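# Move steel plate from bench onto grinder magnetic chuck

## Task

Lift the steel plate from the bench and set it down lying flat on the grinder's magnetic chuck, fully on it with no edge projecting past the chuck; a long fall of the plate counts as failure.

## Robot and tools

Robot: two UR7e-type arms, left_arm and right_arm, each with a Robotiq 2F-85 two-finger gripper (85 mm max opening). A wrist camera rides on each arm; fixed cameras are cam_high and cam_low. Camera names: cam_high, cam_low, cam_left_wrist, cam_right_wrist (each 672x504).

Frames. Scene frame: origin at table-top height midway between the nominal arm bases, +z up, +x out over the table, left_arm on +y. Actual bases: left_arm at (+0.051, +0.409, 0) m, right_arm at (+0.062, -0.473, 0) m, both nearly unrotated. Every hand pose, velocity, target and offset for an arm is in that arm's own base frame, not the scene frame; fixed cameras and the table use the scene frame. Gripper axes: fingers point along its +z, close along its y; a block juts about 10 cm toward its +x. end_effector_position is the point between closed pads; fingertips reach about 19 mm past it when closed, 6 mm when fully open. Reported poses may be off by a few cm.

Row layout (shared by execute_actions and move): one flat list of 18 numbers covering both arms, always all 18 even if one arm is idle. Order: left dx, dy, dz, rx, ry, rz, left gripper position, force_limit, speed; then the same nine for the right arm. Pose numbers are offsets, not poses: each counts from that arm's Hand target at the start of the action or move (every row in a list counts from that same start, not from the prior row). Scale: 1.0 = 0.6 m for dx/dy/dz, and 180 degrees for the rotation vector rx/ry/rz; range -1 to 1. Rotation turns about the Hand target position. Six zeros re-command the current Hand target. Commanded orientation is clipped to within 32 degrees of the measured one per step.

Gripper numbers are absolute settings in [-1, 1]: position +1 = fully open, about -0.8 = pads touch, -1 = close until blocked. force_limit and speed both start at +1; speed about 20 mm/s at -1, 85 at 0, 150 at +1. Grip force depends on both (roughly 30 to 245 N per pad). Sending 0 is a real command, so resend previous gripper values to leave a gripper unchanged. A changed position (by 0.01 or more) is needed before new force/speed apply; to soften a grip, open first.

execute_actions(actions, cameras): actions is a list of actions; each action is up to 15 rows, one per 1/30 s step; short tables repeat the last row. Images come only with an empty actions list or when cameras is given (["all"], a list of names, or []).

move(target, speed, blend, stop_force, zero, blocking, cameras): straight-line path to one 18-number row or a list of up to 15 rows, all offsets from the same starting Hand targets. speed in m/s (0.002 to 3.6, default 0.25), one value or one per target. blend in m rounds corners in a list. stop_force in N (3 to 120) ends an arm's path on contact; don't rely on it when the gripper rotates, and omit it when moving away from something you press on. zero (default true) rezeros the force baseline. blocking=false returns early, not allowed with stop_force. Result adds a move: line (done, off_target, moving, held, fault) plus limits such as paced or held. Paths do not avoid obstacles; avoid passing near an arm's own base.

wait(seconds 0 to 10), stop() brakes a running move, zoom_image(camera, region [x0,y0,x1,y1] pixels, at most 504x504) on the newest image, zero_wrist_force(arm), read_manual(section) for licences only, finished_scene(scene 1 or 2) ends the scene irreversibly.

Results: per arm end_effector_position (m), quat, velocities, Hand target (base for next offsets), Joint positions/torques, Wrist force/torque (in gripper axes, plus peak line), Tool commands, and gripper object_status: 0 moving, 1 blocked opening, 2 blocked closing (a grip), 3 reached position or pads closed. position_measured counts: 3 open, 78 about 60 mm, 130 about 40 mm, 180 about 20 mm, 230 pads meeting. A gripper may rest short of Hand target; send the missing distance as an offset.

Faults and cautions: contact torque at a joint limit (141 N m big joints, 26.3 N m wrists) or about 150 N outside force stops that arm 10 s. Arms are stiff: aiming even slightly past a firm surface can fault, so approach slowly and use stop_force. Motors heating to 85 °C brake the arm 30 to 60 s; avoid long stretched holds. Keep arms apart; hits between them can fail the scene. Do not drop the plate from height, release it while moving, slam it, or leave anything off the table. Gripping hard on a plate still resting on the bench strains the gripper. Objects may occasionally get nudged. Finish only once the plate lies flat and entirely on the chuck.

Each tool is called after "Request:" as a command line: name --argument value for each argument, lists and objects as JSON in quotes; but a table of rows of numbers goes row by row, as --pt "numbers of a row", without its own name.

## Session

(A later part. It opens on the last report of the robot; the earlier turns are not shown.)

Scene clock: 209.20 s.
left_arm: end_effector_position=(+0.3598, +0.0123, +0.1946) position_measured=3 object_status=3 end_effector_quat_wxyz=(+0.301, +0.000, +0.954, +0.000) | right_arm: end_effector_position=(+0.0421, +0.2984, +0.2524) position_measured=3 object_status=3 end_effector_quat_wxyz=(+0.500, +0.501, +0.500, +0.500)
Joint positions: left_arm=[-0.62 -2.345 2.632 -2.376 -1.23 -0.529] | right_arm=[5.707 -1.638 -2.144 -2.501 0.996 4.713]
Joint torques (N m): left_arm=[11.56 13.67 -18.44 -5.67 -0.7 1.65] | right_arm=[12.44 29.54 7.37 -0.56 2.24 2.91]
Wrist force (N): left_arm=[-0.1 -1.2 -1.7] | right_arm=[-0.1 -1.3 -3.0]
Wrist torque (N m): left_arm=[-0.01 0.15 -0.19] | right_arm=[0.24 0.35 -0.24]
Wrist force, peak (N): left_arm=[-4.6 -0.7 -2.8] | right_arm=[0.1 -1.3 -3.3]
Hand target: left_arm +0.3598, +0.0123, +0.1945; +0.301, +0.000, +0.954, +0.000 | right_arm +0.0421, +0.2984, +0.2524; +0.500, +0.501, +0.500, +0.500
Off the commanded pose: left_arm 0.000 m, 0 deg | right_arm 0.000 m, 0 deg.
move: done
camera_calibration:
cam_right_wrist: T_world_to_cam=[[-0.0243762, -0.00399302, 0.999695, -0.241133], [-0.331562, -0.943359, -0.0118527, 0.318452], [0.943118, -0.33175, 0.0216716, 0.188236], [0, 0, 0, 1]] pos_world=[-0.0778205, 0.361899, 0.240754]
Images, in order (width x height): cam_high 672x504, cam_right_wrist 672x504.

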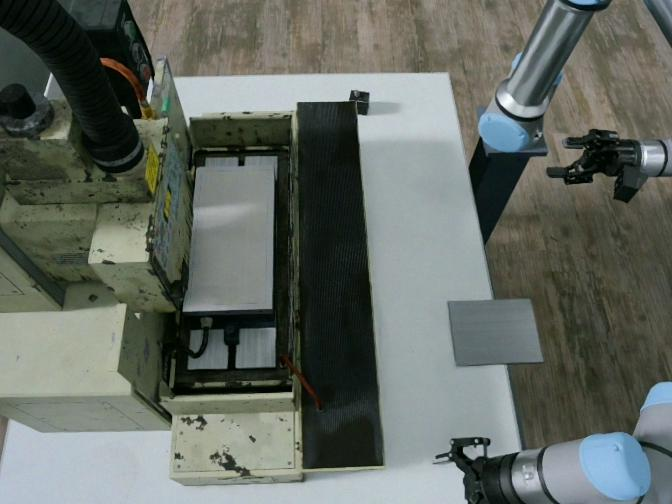

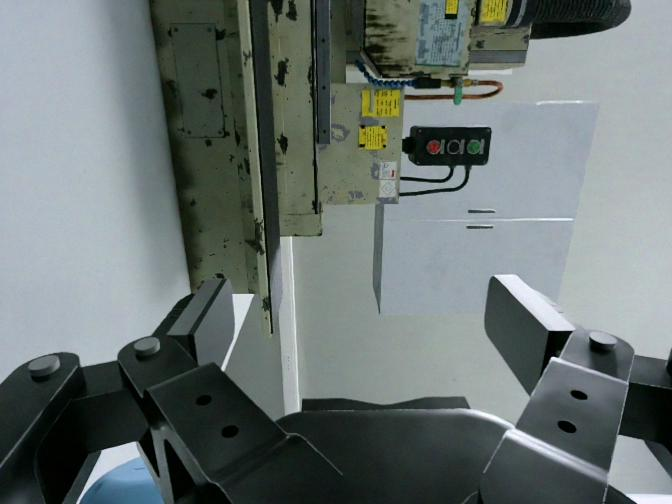

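Request:
move --pt "0 0 0 0 0 0 1 1 1 -0.06 0.2 0 0 0 0 0.2 1 1" --pt "0 0 0 0 0 0 1 1 1 -0.07 0.444 0 0 0 0 0.2 1 1" --pt "0 0 0 0 0 0 1 1 1 -0.07 0.444 -0.413 0 0 0 0.2 1 1" --speed '[0.2,0.2,0.2]' --blend '[0.03,0.03,0]' --cameras '["cam_high","cam_low","cam_right_wrist"]'

Scene clock: 220.40 s.
left_arm: end_effector_position=(+0.3598, +0.0123, +0.1945) position_measured=3 object_status=3 end_effector_quat_wxyz=(+0.301, +0.000, +0.954, +0.000) | right_arm: end_effector_position=(-0.0001, +0.5649, +0.0047) position_measured=104 object_status=3 end_effector_quat_wxyz=(+0.500, +0.501, +0.500, +0.500)
Joint positions: left_arm=[-0.62 -2.345 2.632 -2.376 -1.231 -0.529] | right_arm=[5.356 -2.542 -1.461 -2.279 0.644 4.713]
Joint torques (N m): left_arm=[10.41 19.73 -17.8 -5.98 -0.84 1.62] | right_arm=[-5.91 50.57 3.84 -0.01 -2.15 -2.59]
Wrist force (N): left_arm=[0.1 -1.4 -1.6] | right_arm=[0.3 -1.4 -2.7]
Wrist torque (N m): left_arm=[-0.04 0.11 -0.20] | right_arm=[0.26 0.29 -0.23]
Wrist force, peak (N): left_arm=[0.1 -1.7 -1.7] | right_arm=[0.4 -3.7 -2.7]
Hand target: left_arm +0.3598, +0.0123, +0.1945; +0.301, +0.000, +0.954, +0.000 | right_arm +0.0001, +0.5648, +0.0046; +0.500, +0.501, +0.500, +0.500
Off the commanded pose: left_arm 0.000 m, 0 deg | right_arm 0.000 m, 0 deg.
move: done
camera_calibration:
cam_right_wrist: T_world_to_cam=[[-0.0242809, -0.00403017, 0.999697, 0.00656114], [-0.331442, -0.943401, -0.0118534, 0.552876], [0.943163, -0.33163, 0.0215708, 0.321712], [0, 0, 0, 1]] pos_world=[-0.120021, 0.628299, -0.0069453]
Images, in order (width x height): cam_high 672x504, cam_low 672x504, cam_right_wrist 672x504.

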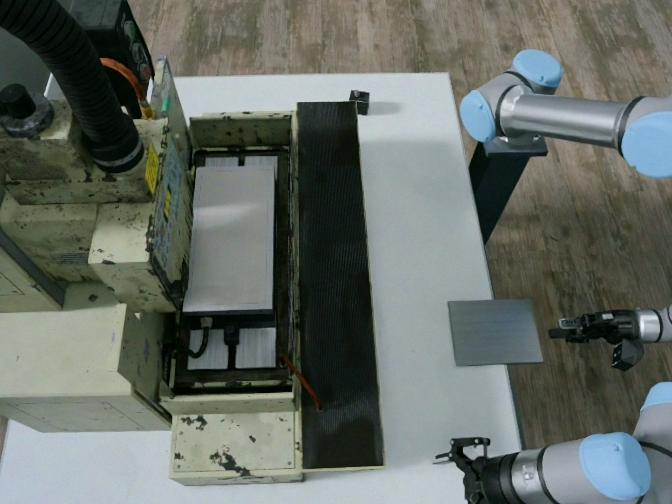

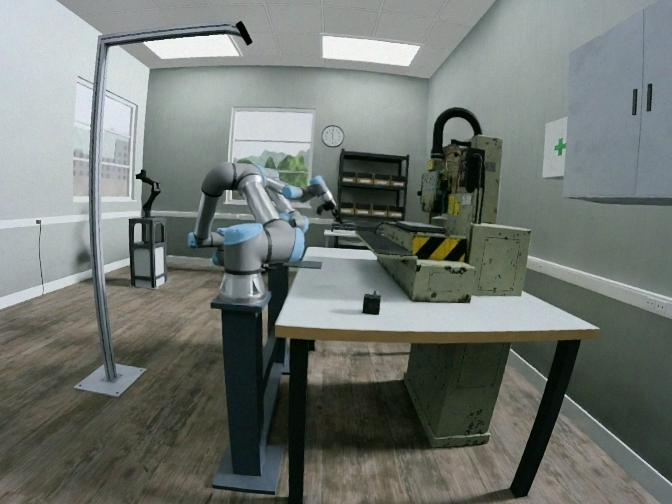

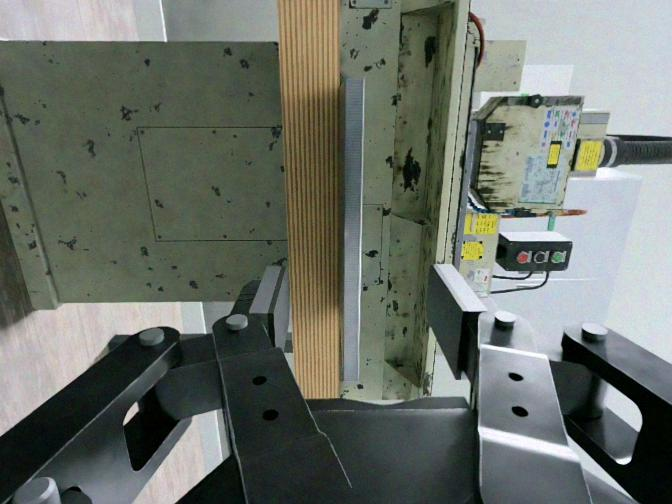

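Request:
move --target '[0,0,0,0,0,0,1,1,1,0.1333,0.0033,0,0,0,0,0.2,1,1]' --speed 0.08 --cameras '["cam_high","cam_right_wrist"]'

Request:
execute_actions --actions '[[[0,0,0,0,0,0,1,1,1,0,0,0,0,0,0,-0.55,0.5,-1]]]' --cameras '["cam_right_wrist"]'

Request:
zoom_image --camera "cam_right_wrist" --region '[200, 150, 500, 450]'

Scene clock: 235.17 s.
left_arm: end_effector_position=(+0.3598, +0.0123, +0.1945) position_measured=3 object_status=3 end_effector_quat_wxyz=(+0.301, +0.000, +0.954, +0.000) | right_arm: end_effector_position=(+0.0801, +0.5668, +0.0047) position_measured=104 object_status=3 end_effector_quat_wxyz=(+0.500, +0.501, +0.499, +0.500) end_effector_velocity=(-0.003, +0.000, +0.000) end_effector_angular_velocity=(+0.000, +0.000, -0.001)
Joint positions: left_arm=[-0.62 -2.345 2.632 -2.376 -1.231 -0.529] | right_arm=[5.241 -2.502 -1.559 -2.222 0.53 4.713]
Joint velocities: left_arm=[within noise] | right_arm=[0.004 -0.001 0.003 -0.003 0.005 0.001]
Joint torques (N m): left_arm=[9.79 19.73 -19.19 -5.72 -1.08 1.71] | right_arm=[10.4 46.41 22.49 -2.49 2.56 -3.06]
Wrist force (N): left_arm=[-0.2 -1.5 -1.5] | right_arm=[0.2 -1.3 -3.1]
Wrist torque (N m): left_arm=[-0.07 0.16 -0.20] | right_arm=[0.28 0.27 -0.20]
Wrist force, peak (N): left_arm=[0.2 -1.6 -1.7] | right_arm=[-0.2 -1.5 -3.9]
Hand target: left_arm +0.3598, +0.0123, +0.1945; +0.301, +0.000, +0.954, +0.000 | right_arm +0.0800, +0.5668, +0.0046; +0.500, +0.501, +0.500, +0.500
Off the commanded pose: left_arm 0.000 m, 0 deg | right_arm 0.000 m, 0 deg.
move: done
camera_calibration:
cam_right_wrist: T_world_to_cam=[[-0.0243159, -0.00412093, 0.999696, 0.00867229], [-0.331561, -0.943358, -0.0119534, 0.581311], [0.94312, -0.331751, 0.0215723, 0.24681], [0, 0, 0, 1]] pos_world=[-0.0398206, 0.6303, -0.00704529]
Images, in order (width x height): cam_high 672x504, cam_right_wrist 672x504.

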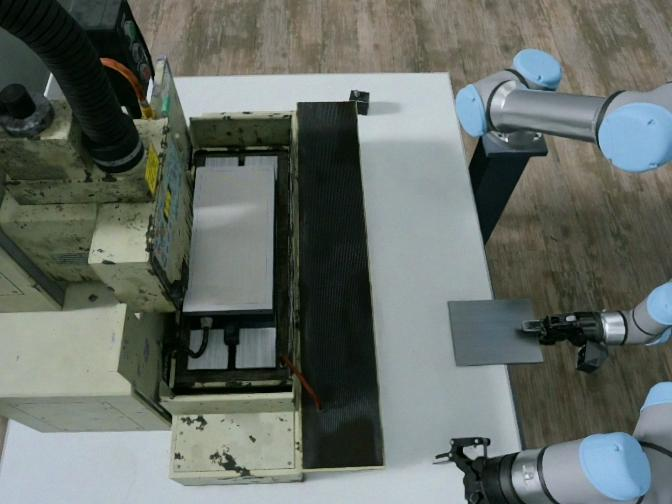

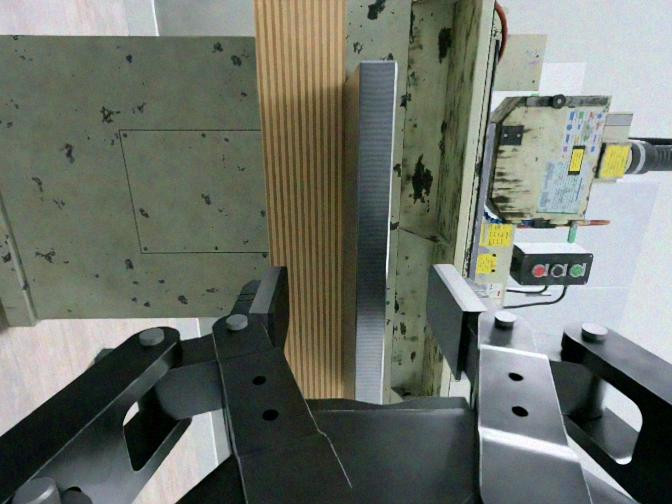

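Scene clock: 237.23 s.
left_arm: end_effector_position=(+0.3598, +0.0123, +0.1945) position_measured=3 object_status=3 end_effector_quat_wxyz=(+0.301, +0.000, +0.954, +0.000) | right_arm: end_effector_position=(+0.0800, +0.5668, +0.0046) position_measured=199 object_status=0 end_effector_quat_wxyz=(+0.500, +0.501, +0.500, +0.500)
Joint positions: left_arm=[-0.62 -2.345 2.632 -2.376 -1.231 -0.529] | right_arm=[5.241 -2.502 -1.559 -2.222 0.53 4.713]
Joint torques (N m): left_arm=[9.06 19.09 -18.44 -5.8 -0.92 1.47] | right_arm=[12.9 45.14 23.02 -2.49 2.43 -2.92]
Wrist force (N): left_arm=[0.0 -1.4 -1.3] | right_arm=[0.2 -1.3 -2.8]
Wrist torque (N m): left_arm=[-0.04 0.13 -0.20] | right_arm=[0.29 0.28 -0.20]
Wrist force, peak (N): left_arm=[0.2 -1.7 -1.6] | right_arm=[0.5 -1.4 -3.2]
Hand target: left_arm +0.3598, +0.0123, +0.1945; +0.301, +0.000, +0.954, +0.000 | right_arm +0.0800, +0.5668, +0.0046; +0.500, +0.501, +0.500, +0.500
Off the commanded pose: left_arm 0.000 m, 0 deg | right_arm 0.000 m, 0 deg.
camera_calibration:
cam_right_wrist: T_world_to_cam=[[-0.0243762, -0.00399302, 0.999695, 0.00858724], [-0.331562, -0.943359, -0.0118527, 0.581279], [0.943118, -0.33175, 0.0216716, 0.246904], [0, 0, 0, 1]] pos_world=[-0.0399205, 0.630299, -0.0070457]
Images, in order (width x height): cam_right_wrist 672x504.

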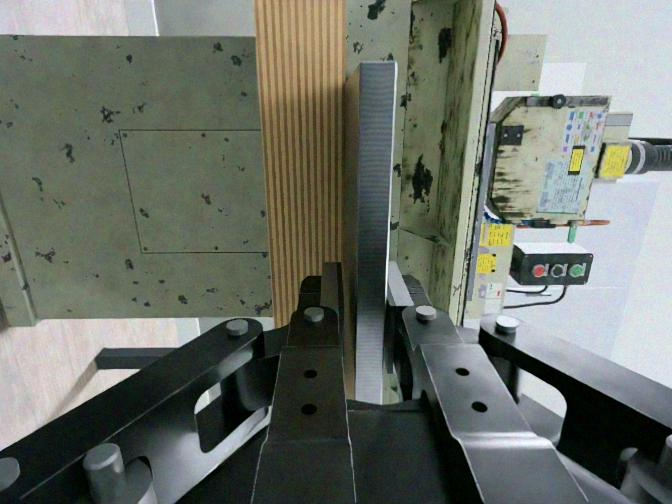

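Scaled by 1.680 from the camera's 672x504 image, which has a finer 960x720 frame.

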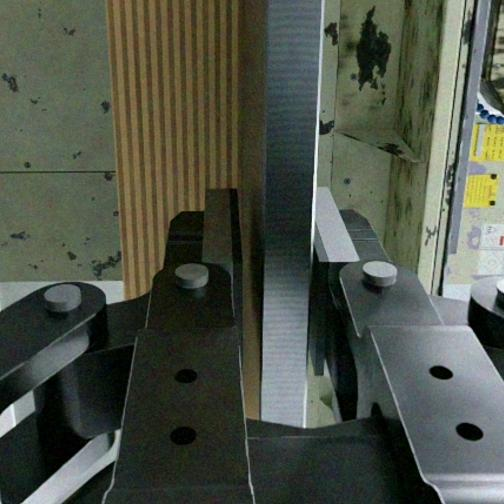

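Request:
execute_actions --actions '[[[0,0,0,0,0,0,1,1,1,0,0,0,0,0,0,-1,0.8,-1]]]' --cameras '["cam_right_wrist"]'

Scene clock: 245.60 s.
left_arm: end_effector_position=(+0.3598, +0.0123, +0.1945) position_measured=3 object_status=3 end_effector_quat_wxyz=(+0.301, +0.000, +0.954, +0.000) | right_arm: end_effector_position=(+0.0800, +0.5668, +0.0046) position_measured=212 object_status=0 end_effector_quat_wxyz=(+0.500, +0.501, +0.500, +0.500)
Joint positions: left_arm=[-0.62 -2.345 2.632 -2.376 -1.231 -0.529] | right_arm=[5.241 -2.502 -1.559 -2.222 0.53 4.713]
Joint torques (N m): left_arm=[9.64 19.77 -18.39 -5.67 -0.64 1.68] | right_arm=[9.78 45.46 18.09 1.41 2.35 -2.9]
Wrist force (N): left_arm=[0.1 -1.5 -1.4] | right_arm=[-0.5 8.2 -8.6]
Wrist torque (N m): left_arm=[-0.06 0.11 -0.20] | right_arm=[-0.04 0.23 0.11]
Wrist force, peak (N): left_arm=[0.3 -1.5 -1.9] | right_arm=[-0.6 8.5 -8.3]
Hand target: left_arm +0.3598, +0.0123, +0.1945; +0.301, +0.000, +0.954, +0.000 | right_arm +0.0800, +0.5668, +0.0046; +0.500, +0.501, +0.500, +0.500
Off the commanded pose: left_arm 0.000 m, 0 deg | right_arm 0.000 m, 0 deg.
camera_calibration:
cam_right_wrist: T_world_to_cam=[[-0.0243424, -0.00389894, 0.999696, 0.00852931], [-0.331563, -0.94336, -0.0117527, 0.58128], [0.943119, -0.331749, 0.0216709, 0.246903], [0, 0, 0, 1]] pos_world=[-0.0399205, 0.630299, -0.00704572]
Images, in order (width x height): cam_right_wrist 672x504.

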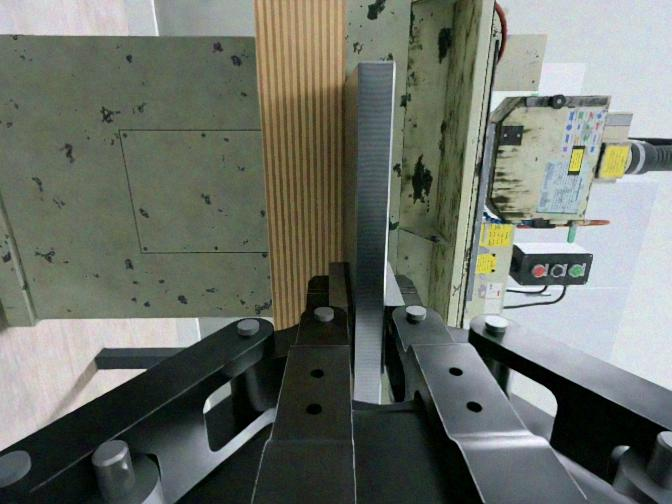

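Request:
move --pt "0 0 0 0 0 0 1 1 1 0 0 0.08 0 0 0 -1 0.8 -1" --pt "0 0 0 0 0 0 1 1 1 -0.006 0 0.54 0 0 0 -1 0.8 -1" --speed '[0.05,0.15]' --blend '[0.01,0]' --cameras '["cam_high","cam_low","cam_right_wrist"]'

Scene clock: 252.43 s.
left_arm: end_effector_position=(+0.3598, +0.0123, +0.1945) position_measured=3 object_status=3 end_effector_quat_wxyz=(+0.301, +0.000, +0.954, +0.000) | right_arm: end_effector_position=(+0.0764, +0.5668, +0.3286) position_measured=212 object_status=2 end_effector_quat_wxyz=(+0.500, +0.501, +0.500, +0.500)
Joint positions: left_arm=[-0.62 -2.345 2.632 -2.376 -1.231 -0.529] | right_arm=[5.247 -2.068 -1.351 -2.863 0.535 4.713]
Joint torques (N m): left_arm=[7.5 17.95 -17.86 -5.89 -0.68 1.33] | right_arm=[3.13 51.22 21.42 -5.1 1.4 3.06]
Wrist force (N): left_arm=[0.1 -1.4 -1.3] | right_arm=[-0.1 -16.3 -3.0]
Wrist torque (N m): left_arm=[-0.05 0.11 -0.20] | right_arm=[1.48 0.30 -0.29]
Wrist force, peak (N): left_arm=[-0.1 -1.5 -1.8] | right_arm=[1.0 -18.7 -2.8]
Hand target: left_arm +0.3598, +0.0123, +0.1945; +0.301, +0.000, +0.954, +0.000 | right_arm +0.0764, +0.5668, +0.3286; +0.500, +0.501, +0.500, +0.500
Off the commanded pose: left_arm 0.000 m, 0 deg | right_arm 0.000 m, 0 deg.
move: done
camera_calibration:
cam_right_wrist: T_world_to_cam=[[-0.0243159, -0.00412093, 0.999696, -0.315219], [-0.331561, -0.943358, -0.0119534, 0.583956], [0.94312, -0.331751, 0.0215723, 0.243313], [0, 0, 0, 1]] pos_world=[-0.0435206, 0.6303, 0.316855]
Images, in order (width x height): cam_high 672x504, cam_low 672x504, cam_right_wrist 672x504.

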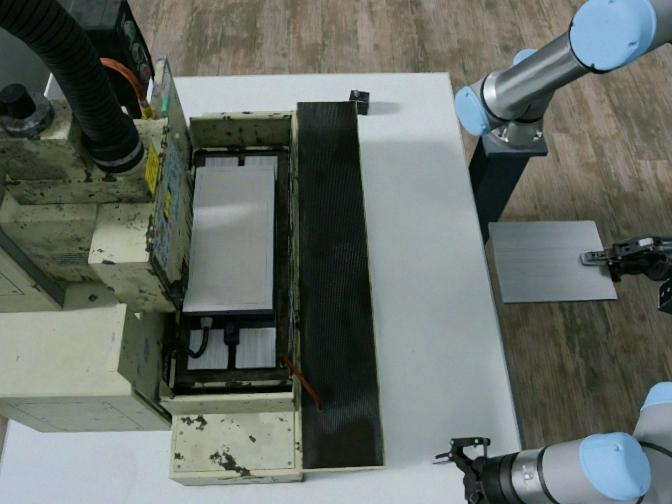

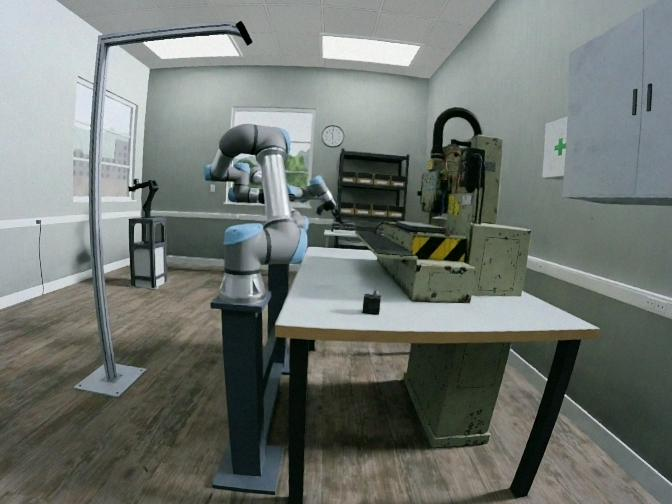

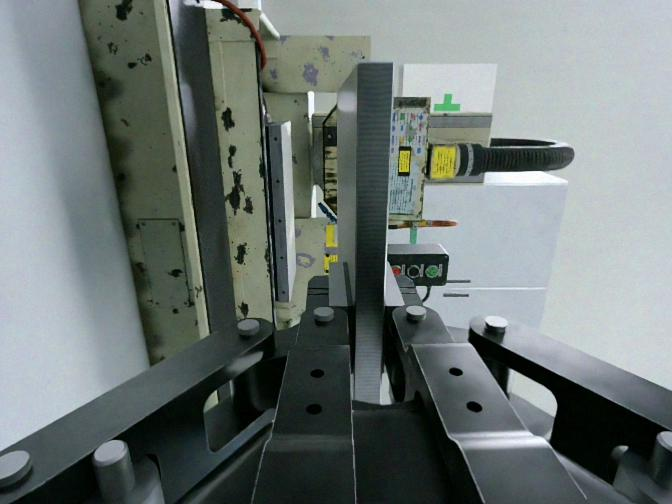

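Request:
move --pt "0 0 0.35 0 0 0 1 1 1 0.03 -0.3167 0 0 0 0 -1 0.8 -1" --pt "0.3803 -0.6705 0.3192 0 0.0833 0 1 1 1 0.03 -0.3167 0 0 0 0 -1 0.8 -1" --speed '[0.2,0.3]' --blend '[0.03,0]' --cameras '["cam_high","cam_left_wrist"]'

Scene clock: 261.50 s.
left_arm: end_effector_position=(+0.5879, -0.3900, +0.3861) position_measured=3 object_status=3 end_effector_quat_wxyz=(+0.174, +0.000, +0.985, +0.000) | right_arm: end_effector_position=(+0.0944, +0.3768, +0.3286) position_measured=212 object_status=2 end_effector_quat_wxyz=(+0.500, +0.501, +0.500, +0.500)
Joint positions: left_arm=[-0.874 -1.254 1.156 -1.703 -1.305 -0.843] | right_arm=[5.45 -1.64 -1.917 -2.726 0.739 4.713]
Joint torques (N m): left_arm=[12.15 -24.27 -31.83 -4.37 2.1 1.46] | right_arm=[-12.12 34.09 17.71 -6.27 1.89 0.57]
Wrist force (N): left_arm=[-0.2 -1.4 -1.1] | right_arm=[0.5 -16.6 -3.2]
Wrist torque (N m): left_arm=[-0.03 0.06 -0.17] | right_arm=[1.44 0.27 -0.21]
Wrist force, peak (N): left_arm=[-2.2 -4.7 -0.1] | right_arm=[6.7 -16.7 -4.0]
Hand target: left_arm +0.5880, -0.3900, +0.3861; +0.174, +0.000, +0.985, +0.000 | right_arm +0.0944, +0.3768, +0.3286; +0.500, +0.501, +0.500, +0.500
Off the commanded pose: left_arm 0.000 m, 0 deg | right_arm 0.000 m, 0 deg.
move: done
camera_calibration:
cam_left_wrist: T_world_to_cam=[[0.01081, 0.999941, 0.00100883, 0.393126], [0.761319, -0.00888445, 0.648317, -0.681569], [0.648288, -0.00624028, -0.76137, 0.037746], [0, 0, 0, 1]] pos_world=[0.490171, -0.398923, 0.470215]
Images, in order (width x height): cam_high 672x504, cam_left_wrist 672x504.

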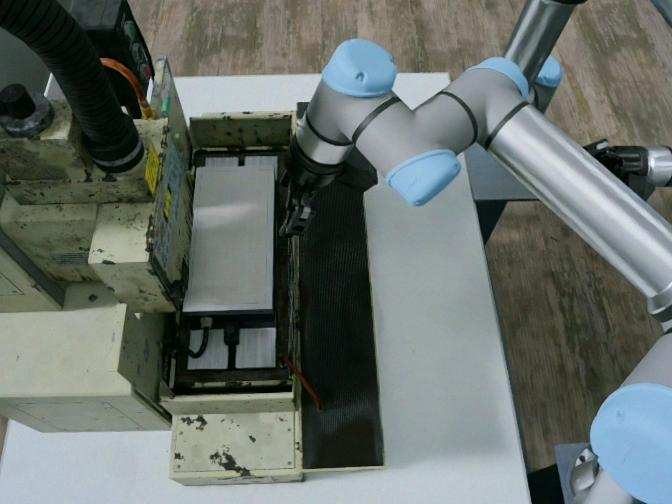

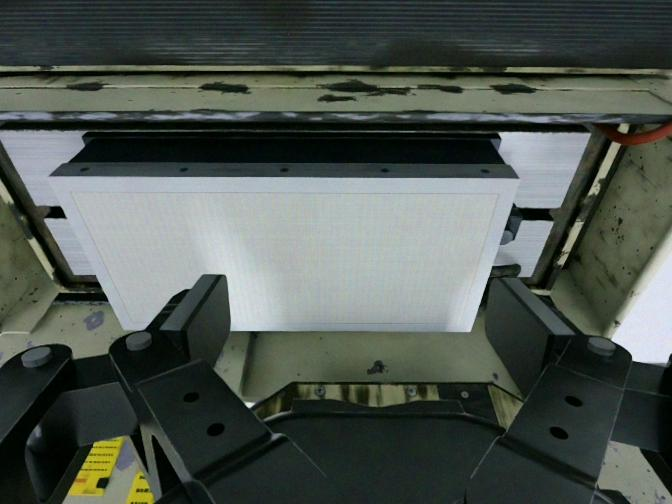

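Request:
zoom_image --camera "cam_left_wrist" --region '[30, 130, 280, 350]'

Request:
zoom_image --camera "cam_left_wrist" --region '[320, 130, 570, 350]'

Scaled by 2.016 from the camera's 672x504 image, which has a finer 960x720 frame.

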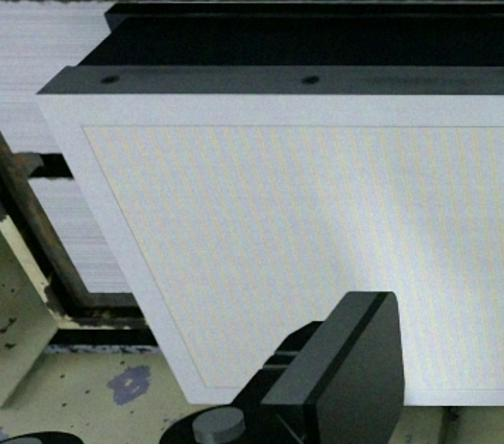

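Scaled by 2.016 from the camera's 672x504 image, which has a finer 960x720 frame.

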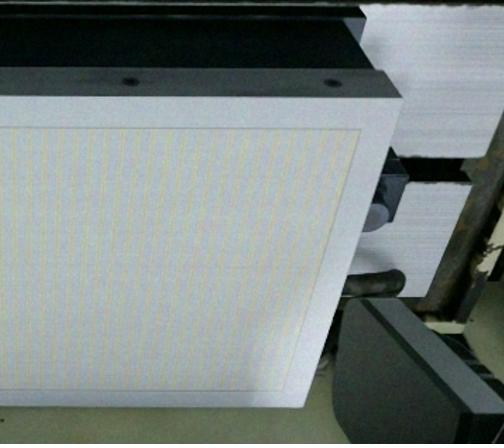

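Request:
move --target '[-0.2467,0.75,0.0567,0,0,0,1,1,1,0,0,0,0,0,0,-1,0.8,-1]' --speed 0.3

Request:
move --target '[0,0,0,0,0,0,1,1,1,0.957,-0.273,0.0257,-0.0867,0.0874,0.4922,-1,0.8,-1]' --speed 0.2 --cameras '["cam_high","cam_low","cam_left_wrist","cam_right_wrist"]'

Scene clock: 307.67 s.
left_arm: end_effector_position=(+0.4400, +0.0599, +0.4201) position_measured=3 object_status=3 end_effector_quat_wxyz=(+0.174, +0.000, +0.985, +0.000) | right_arm: end_effector_position=(+0.0944, +0.3768, +0.3286) position_measured=212 object_status=2 end_effector_quat_wxyz=(+0.500, +0.501, +0.500, +0.500)
Joint positions: left_arm=[-0.214 -1.929 1.756 -1.74 -1.498 -0.201] | right_arm=[5.45 -1.64 -1.917 -2.726 0.739 4.713]
Joint torques (N m): left_arm=[11.56 -3.28 -28.67 -5.66 0.87 1.69] | right_arm=[-11.9 33.96 16.86 -6.14 2.05 2.73]
Wrist force (N): left_arm=[-0.1 -1.4 -0.8] | right_arm=[0.4 -16.7 -2.7]
Wrist torque (N m): left_arm=[-0.03 0.03 -0.16] | right_arm=[1.42 0.27 -0.22]
Wrist force, peak (N): left_arm=[-1.1 -4.5 -0.5] | right_arm=[0.4 -17.0 -3.3]
Hand target: left_arm +0.4400, +0.0600, +0.4201; +0.174, +0.000, +0.985, +0.000 | right_arm +0.0944, +0.3768, +0.3286; +0.500, +0.501, +0.500, +0.500
Off the commanded pose: left_arm 0.000 m, 0 deg | right_arm 0.000 m, 0 deg.
move: done

Scene clock: 312.03 s.
left_arm: end_effector_position=(+0.4400, +0.0600, +0.4201) position_measured=3 object_status=3 end_effector_quat_wxyz=(+0.174, +0.000, +0.985, +0.000) | right_arm: end_effector_position=(+0.6551, +0.2156, +0.3429) position_measured=212 object_status=2 end_effector_quat_wxyz=(+0.026, +0.025, +0.811, +0.584)
Joint positions: left_arm=[-0.214 -1.929 1.756 -1.74 -1.498 -0.201] | right_arm=[3.309 -2.399 -0.658 -4.172 -2.74 3.793]
Joint torques (N m): left_arm=[11.86 -12.86 -22.47 -5.91 -0.96 1.41] | right_arm=[11.62 80.25 28.15 -1.34 -3.77 2.5]
Wrist force (N): left_arm=[0.1 -1.5 -0.8] | right_arm=[-1.0 -15.5 4.1]
Wrist torque (N m): left_arm=[-0.05 0.00 -0.18] | right_arm=[1.32 0.13 -0.24]
Wrist force, peak (N): left_arm=[-0.3 -1.8 -0.9] | right_arm=[-3.2 -42.2 19.2]
Hand target: left_arm +0.4400, +0.0600, +0.4201; +0.174, +0.000, +0.985, +0.000 | right_arm +0.6551, +0.2157, +0.3430; +0.026, +0.025, +0.811, +0.584 (not the last commanded pose)
Off the commanded pose: left_arm 0.000 m, 0 deg | right_arm 0.014 m, 4 deg.
move: held (right_arm; a check stopped the path); limits=held
pose unreachable (right arm): on one or more control steps of this call, first in action 0 (counted from 0), this arm could not follow its commanded pose, so it was not sent that pose on those steps. It may still have moved: this result reports where it is.
cause: moving toward the commanded pose would bring two parts of the arm too close to each other (its gripper and another part of the arm, with joints 4 (wrist 1) to 6 (wrist 3) between them, 10 mm apart when it was first held).
camera_calibration:
cam_left_wrist: T_world_to_cam=[[0.0107584, 0.999941, 0.00122608, -0.0553751], [0.761369, -0.00898646, 0.648256, -0.586931], [0.648229, -0.00604071, -0.761421, 0.162282], [0, 0, 0, 1]] pos_world=[0.342271, 0.0510777, 0.504114]
cam_right_wrist: T_world_to_cam=[[0.0121683, 0.293888, 0.955762, -0.390113], [0.917355, -0.38362, 0.10628, -0.534755], [0.397884, 0.87548, -0.274268, -0.220973], [0, 0, 0, 1]] pos_world=[0.583229, 0.102964, 0.369084]

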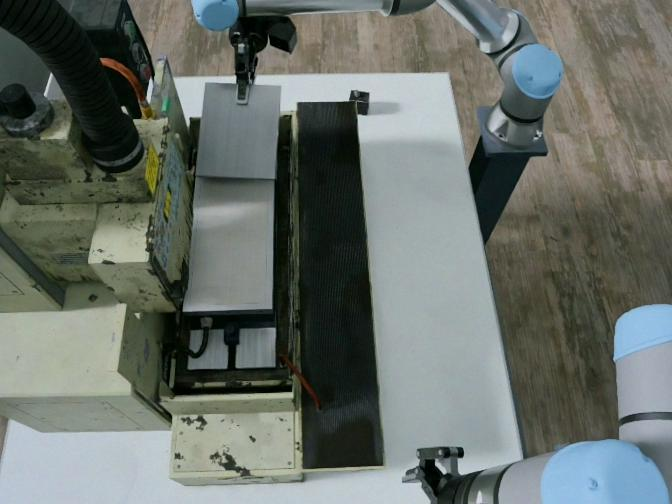

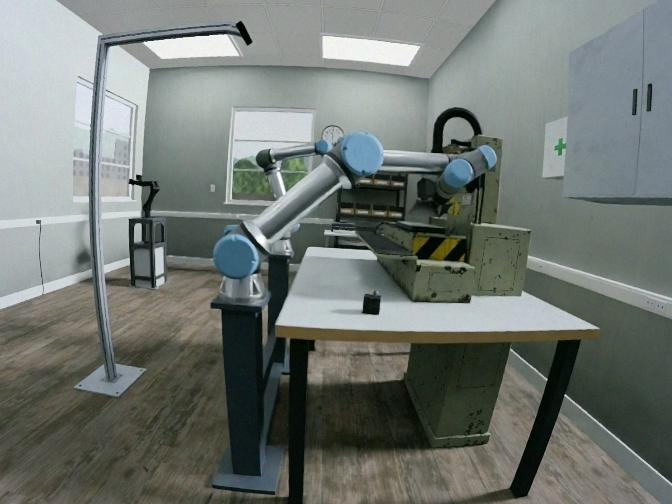

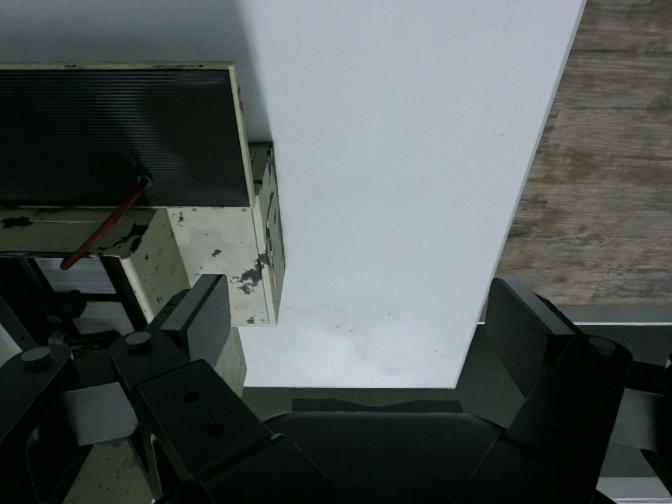

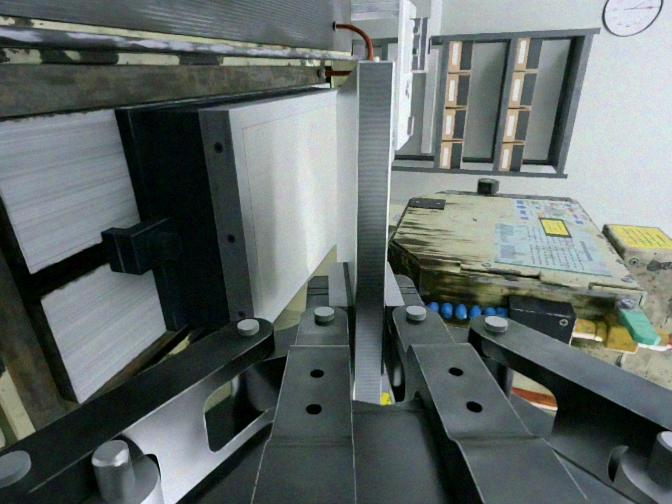

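Request:
move --pt "0 0 0 0 0 0 1 1 1 0.035 0.104 -0.055 0 0 0 -1 0.8 -1" --pt "0 0 0 0 0 0 1 1 1 0.044 0.104 -0.055 0 0 0.0198 -1 0.8 -1" --speed '[0.1,0.1]' --cameras '["cam_high","cam_low","cam_right_wrist"]'

Request:
zoom_image --camera "cam_high" --region '[150, 50, 350, 350]'

Scene clock: 327.37 s.
left_arm: end_effector_position=(+0.4400, +0.0600, +0.4201) position_measured=3 object_status=3 end_effector_quat_wxyz=(+0.174, +0.000, +0.985, +0.000) | right_arm: end_effector_position=(+0.6816, +0.2780, +0.3100) position_measured=212 object_status=2 end_effector_quat_wxyz=(+0.008, +0.000, +0.812, +0.584)
Joint positions: left_arm=[-0.214 -1.929 1.756 -1.74 -1.498 -0.201] | right_arm=[3.39 -2.569 -0.42 -4.207 -2.729 3.829]
Joint torques (N m): left_arm=[11.07 -15.78 -20.02 -5.68 -0.77 0.99] | right_arm=[-2.61 85.25 20.16 -0.21 -3.18 2.84]
Wrist force (N): left_arm=[-0.3 -1.6 -0.8] | right_arm=[0.0 -16.0 3.8]
Wrist torque (N m): left_arm=[-0.06 0.08 -0.18] | right_arm=[1.32 0.31 -0.24]
Wrist force, peak (N): left_arm=[0.2 -1.9 -0.9] | right_arm=[-0.3 -16.8 7.3]
Hand target: left_arm +0.4400, +0.0600, +0.4201; +0.174, +0.000, +0.985, +0.000 | right_arm +0.6815, +0.2781, +0.3100; +0.008, +0.000, +0.812, +0.584
Off the commanded pose: left_arm 0.000 m, 0 deg | right_arm 0.000 m, 0 deg.
move: done
camera_calibration:
cam_right_wrist: T_world_to_cam=[[-0.00660916, 0.294038, 0.955771, -0.364529], [0.939434, -0.325698, 0.106696, -0.562791], [0.342665, 0.898589, -0.274077, -0.264054], [0, 0, 0, 1]] pos_world=[0.616778, 0.161161, 0.336083]
Images, in order (width x height): cam_high 672x504, cam_low 672x504, cam_right_wrist 672x504.

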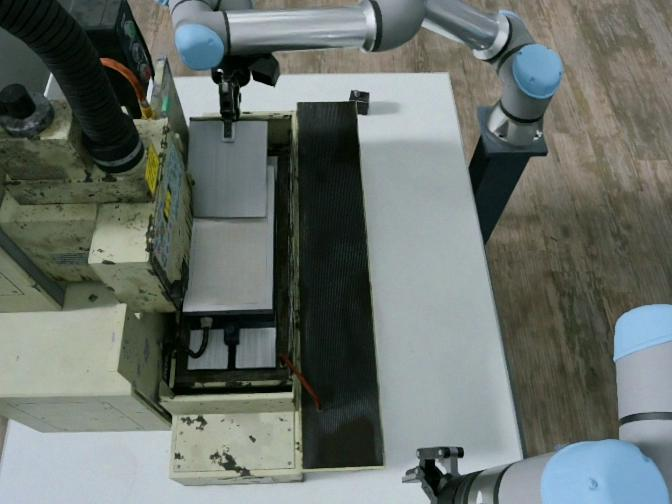

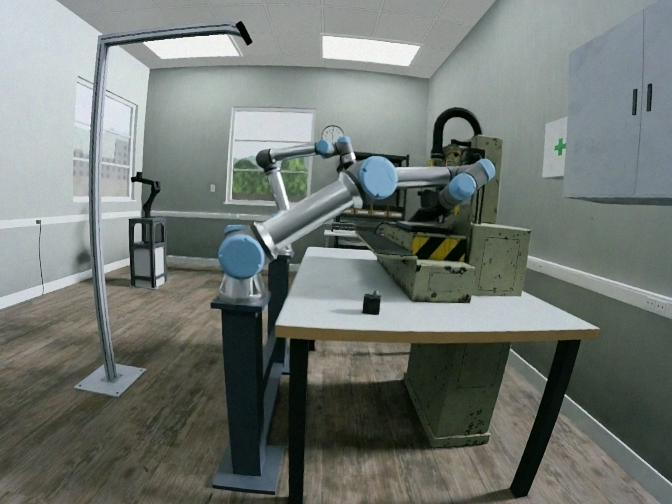

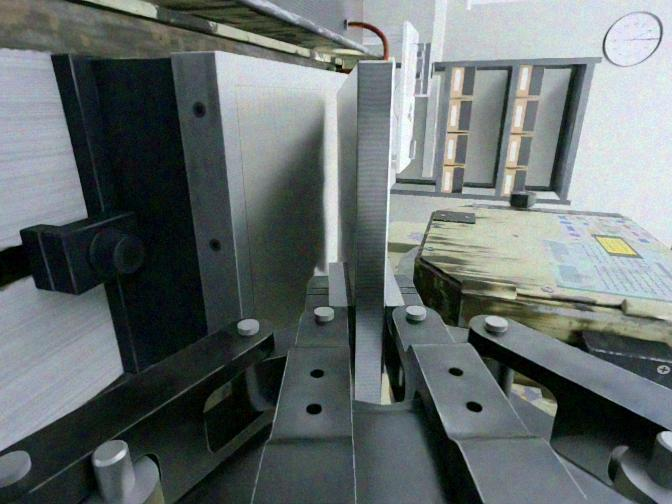

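Scaled by 1.680 from the camera's 672x504 image, which has a finer 960x720 frame.

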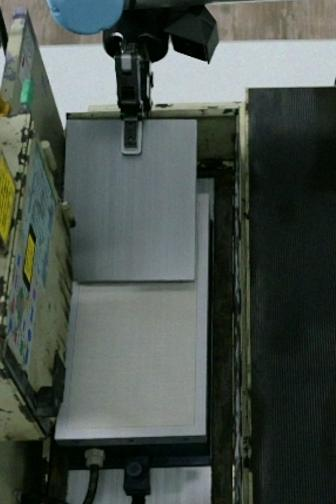

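Request:
zoom_image --camera "cam_high" --region '[170, 180, 290, 330]'

Request:
zoom_image --camera "cam_right_wrist" --region '[150, 30, 450, 330]'

Scaled by 3.360 from the camera's 672x504 image, which has a finer 960x720 frame.

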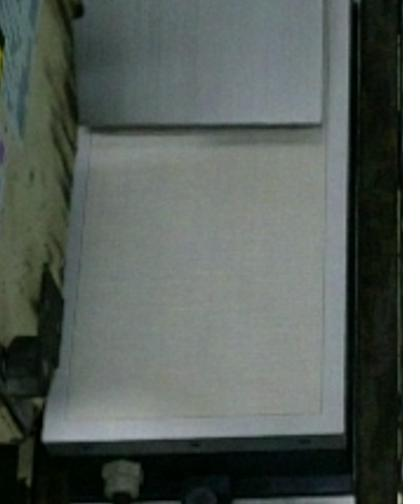

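Scaled by 1.680 from the camera's 672x504 image, which has a finer 960x720 frame.

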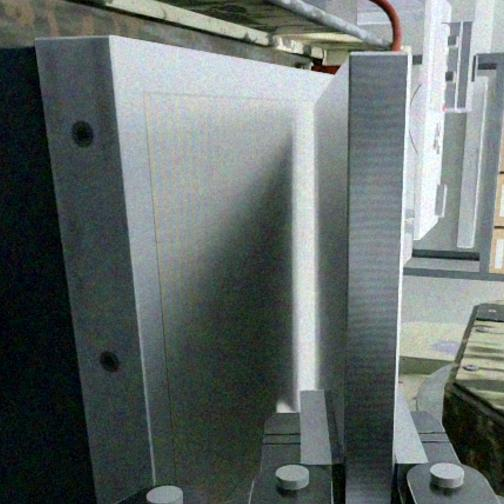

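Request:
move --pt "0 0 0 0 0 0 1 1 1 0 -0.0167 0 0 0 0 -1 0.8 -1" --speed 0.05

Request:
move --target '[0,0,0,0,0,0,1,1,1,0,0,-0.0667,0,0,0,-1,0.8,-1]' --speed 0.01 --stop_force 6 --cameras '["cam_high","cam_right_wrist","cam_left_wrist"]'

Scene clock: 367.07 s.
left_arm: end_effector_position=(+0.4400, +0.0600, +0.4201) position_measured=3 object_status=3 end_effector_quat_wxyz=(+0.174, +0.000, +0.985, +0.000) | right_arm: end_effector_position=(+0.6815, +0.2679, +0.3101) position_measured=212 object_status=2 end_effector_quat_wxyz=(+0.008, +0.000, +0.812, +0.584)
Joint positions: left_arm=[-0.214 -1.929 1.756 -1.74 -1.498 -0.201] | right_arm=[3.375 -2.573 -0.417 -4.233 -2.738 3.8]
Joint torques (N m): left_arm=[11.83 -17.03 -19.42 -5.77 -1.03 1.21] | right_arm=[12.25 70.05 37.71 -0.43 -5.99 2.63]
Wrist force (N): left_arm=[-0.4 -1.6 -0.6] | right_arm=[-0.3 -15.8 3.9]
Wrist torque (N m): left_arm=[-0.06 0.08 -0.18] | right_arm=[1.32 0.31 -0.17]
Wrist force, peak (N): left_arm=[-0.3 -1.9 -0.6] | right_arm=[0.3 -16.2 5.2]
Hand target: left_arm +0.4400, +0.0600, +0.4201; +0.174, +0.000, +0.985, +0.000 | right_arm +0.6815, +0.2681, +0.3100; +0.008, +0.000, +0.812, +0.584
Off the commanded pose: left_arm 0.000 m, 0 deg | right_arm 0.000 m, 0 deg.
move: done

Scene clock: 368.77 s.
left_arm: end_effector_position=(+0.4400, +0.0600, +0.4201) position_measured=3 object_status=3 end_effector_quat_wxyz=(+0.174, +0.000, +0.985, +0.000) | right_arm: end_effector_position=(+0.6815, +0.2681, +0.3032) position_measured=212 object_status=2 end_effector_quat_wxyz=(+0.008, +0.000, +0.812, +0.584)
Joint positions: left_arm=[-0.214 -1.929 1.756 -1.74 -1.498 -0.201] | right_arm=[3.375 -2.568 -0.445 -4.21 -2.737 3.8]
Joint torques (N m): left_arm=[11.32 -15.12 -18.7 -5.58 -1.01 0.92] | right_arm=[7.26 64.8 36.3 -3.04 -3.35 -0.27]
Wrist force (N): left_arm=[-0.4 -1.4 -0.8] | right_arm=[-1.0 -11.4 1.0]
Wrist torque (N m): left_arm=[-0.02 0.08 -0.18] | right_arm=[0.56 0.39 0.10]
Wrist force, peak (N): left_arm=[-0.1 -1.9 -0.9] | right_arm=[-0.3 -16.4 3.8]
Hand target: left_arm +0.4400, +0.0600, +0.4201; +0.174, +0.000, +0.985, +0.000 | right_arm +0.6815, +0.2681, +0.3032; +0.008, +0.000, +0.812, +0.584 (not the last commanded pose)
Off the commanded pose: left_arm 0.000 m, 0 deg | right_arm 0.033 m, 0 deg.
move: contact (right_arm)
camera_calibration:
cam_left_wrist: T_world_to_cam=[[0.0107584, 0.999941, 0.00122608, -0.0553751], [0.761369, -0.00898646, 0.648256, -0.586931], [0.648229, -0.00604071, -0.761421, 0.162282], [0, 0, 0, 1]] pos_world=[0.342271, 0.0510777, 0.504114]
cam_right_wrist: T_world_to_cam=[[-0.00648579, 0.294091, 0.955755, -0.355169], [0.93947, -0.325633, 0.106574, -0.565315], [0.342568, 0.898595, -0.274178, -0.256839], [0, 0, 0, 1]] pos_world=[0.616778, 0.151161, 0.329283]
Images, in order (width x height): cam_high 672x504, cam_left_wrist 672x504, cam_right_wrist 672x504.

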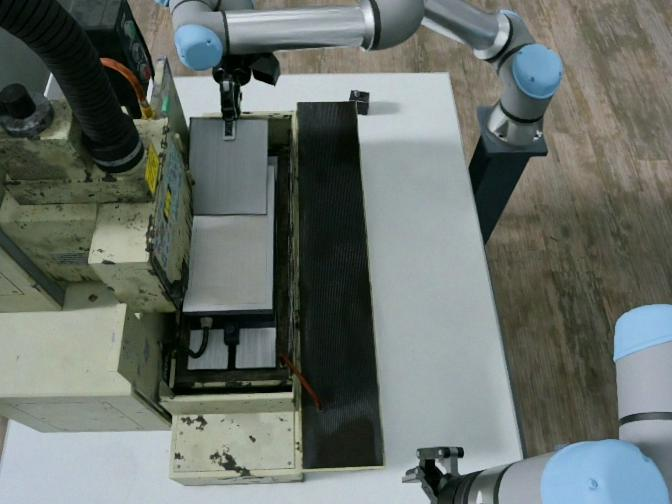

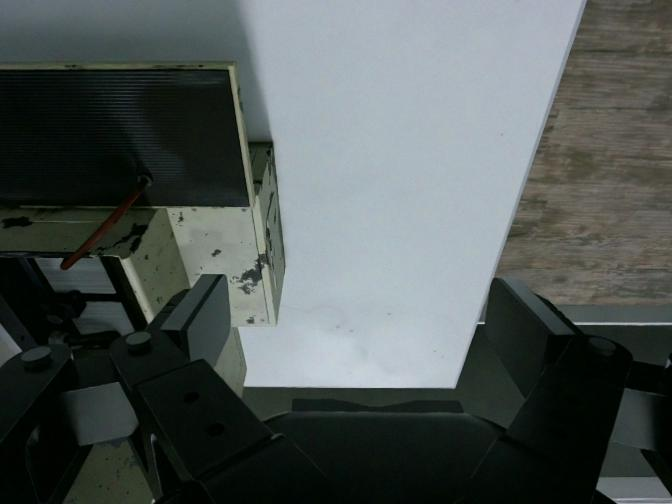

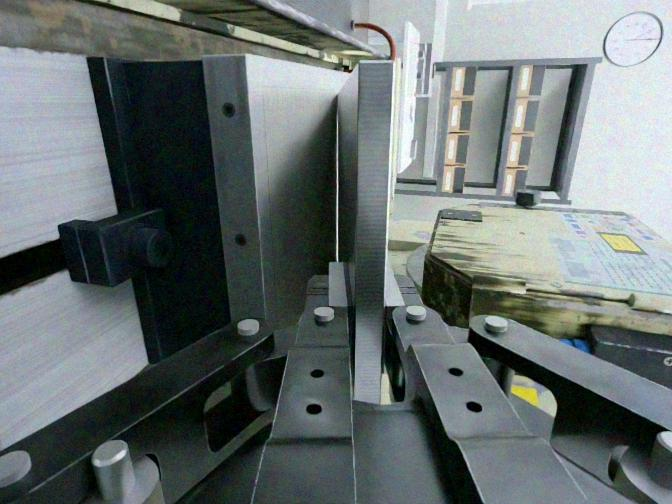

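Request:
execute_actions --actions '[[[0,0,0,0,0,0,1,1,1,0,0,0,0,0,0,-0.1,0.8,-1]]]' --cameras '["cam_right_wrist"]'

Request:
move --target '[0,0,0,0,0,0,1,1,1,0,0,-0.025,0,0,0,-0.1,0.8,-1]' --speed 0.02 --cameras '["cam_right_wrist"]'

Scene clock: 383.00 s.
left_arm: end_effector_position=(+0.4400, +0.0600, +0.4201) position_measured=3 object_status=3 end_effector_quat_wxyz=(+0.174, +0.000, +0.985, +0.000) | right_arm: end_effector_position=(+0.6815, +0.2681, +0.3032) position_measured=141 object_status=0 end_effector_quat_wxyz=(+0.008, +0.000, +0.812, +0.584)
Joint positions: left_arm=[-0.214 -1.929 1.756 -1.74 -1.498 -0.201] | right_arm=[3.375 -2.568 -0.445 -4.21 -2.737 3.8]
Joint torques (N m): left_arm=[10.73 -15.77 -21.15 -5.62 -0.93 1.02] | right_arm=[-12.43 72.87 33.62 -2.53 -3.39 -2.14]
Wrist force (N): left_arm=[-0.2 -1.6 -0.8] | right_arm=[-0.1 -8.3 3.0]
Wrist torque (N m): left_arm=[-0.05 0.05 -0.19] | right_arm=[0.07 0.32 -0.18]
Wrist force, peak (N): left_arm=[-0.2 -1.9 -0.6] | right_arm=[-0.3 -11.6 3.2]
Hand target: left_arm +0.4400, +0.0600, +0.4201; +0.174, +0.000, +0.985, +0.000 | right_arm +0.6815, +0.2681, +0.3032; +0.008, +0.000, +0.812, +0.584
Off the commanded pose: left_arm 0.000 m, 0 deg | right_arm 0.000 m, 0 deg.
camera_calibration:
cam_right_wrist: T_world_to_cam=[[-0.00648579, 0.294091, 0.955755, -0.355169], [0.93947, -0.325633, 0.106574, -0.565315], [0.342568, 0.898595, -0.274178, -0.256839], [0, 0, 0, 1]] pos_world=[0.616778, 0.151161, 0.329283]
Images, in order (width x height): cam_right_wrist 672x504.

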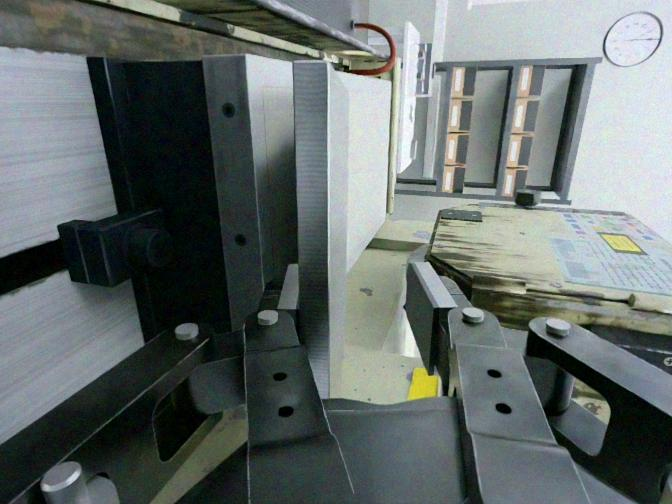

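Scene clock: 384.03 s.
left_arm: end_effector_position=(+0.4400, +0.0600, +0.4201) position_measured=3 object_status=3 end_effector_quat_wxyz=(+0.174, +0.000, +0.985, +0.000) | right_arm: end_effector_position=(+0.6815, +0.2680, +0.2881) position_measured=141 object_status=3 end_effector_quat_wxyz=(+0.008, +0.000, +0.812, +0.584)
Joint positions: left_arm=[-0.214 -1.929 1.756 -1.74 -1.498 -0.201] | right_arm=[3.375 -2.56 -0.499 -4.164 -2.738 3.8]
Joint torques (N m): left_arm=[11.02 -16.12 -20.31 -5.79 -0.86 0.72] | right_arm=[5.72 78.59 34.59 -3.72 -4.91 3.03]
Wrist force (N): left_arm=[-0.2 -1.6 -0.9] | right_arm=[-0.9 -9.1 -1.5]
Wrist torque (N m): left_arm=[-0.05 0.05 -0.18] | right_arm=[0.11 0.31 -0.19]
Wrist force, peak (N): left_arm=[-0.3 -1.7 -0.9] | right_arm=[-0.2 -9.8 -2.0]
Hand target: left_arm +0.4400, +0.0600, +0.4201; +0.174, +0.000, +0.985, +0.000 | right_arm +0.6815, +0.2681, +0.2882; +0.008, +0.000, +0.812, +0.584
Off the commanded pose: left_arm 0.000 m, 0 deg | right_arm 0.000 m, 0 deg.
move: done
camera_calibration:
cam_right_wrist: T_world_to_cam=[[-0.00635856, 0.294077, 0.95576, -0.340786], [0.939427, -0.325785, 0.10649, -0.563662], [0.342689, 0.898545, -0.274193, -0.260951], [0, 0, 0, 1]] pos_world=[0.616777, 0.151061, 0.314183]
Images, in order (width x height): cam_right_wrist 672x504.

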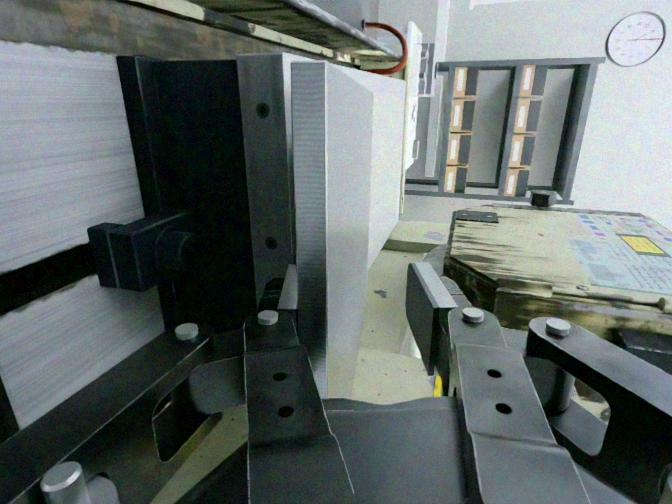

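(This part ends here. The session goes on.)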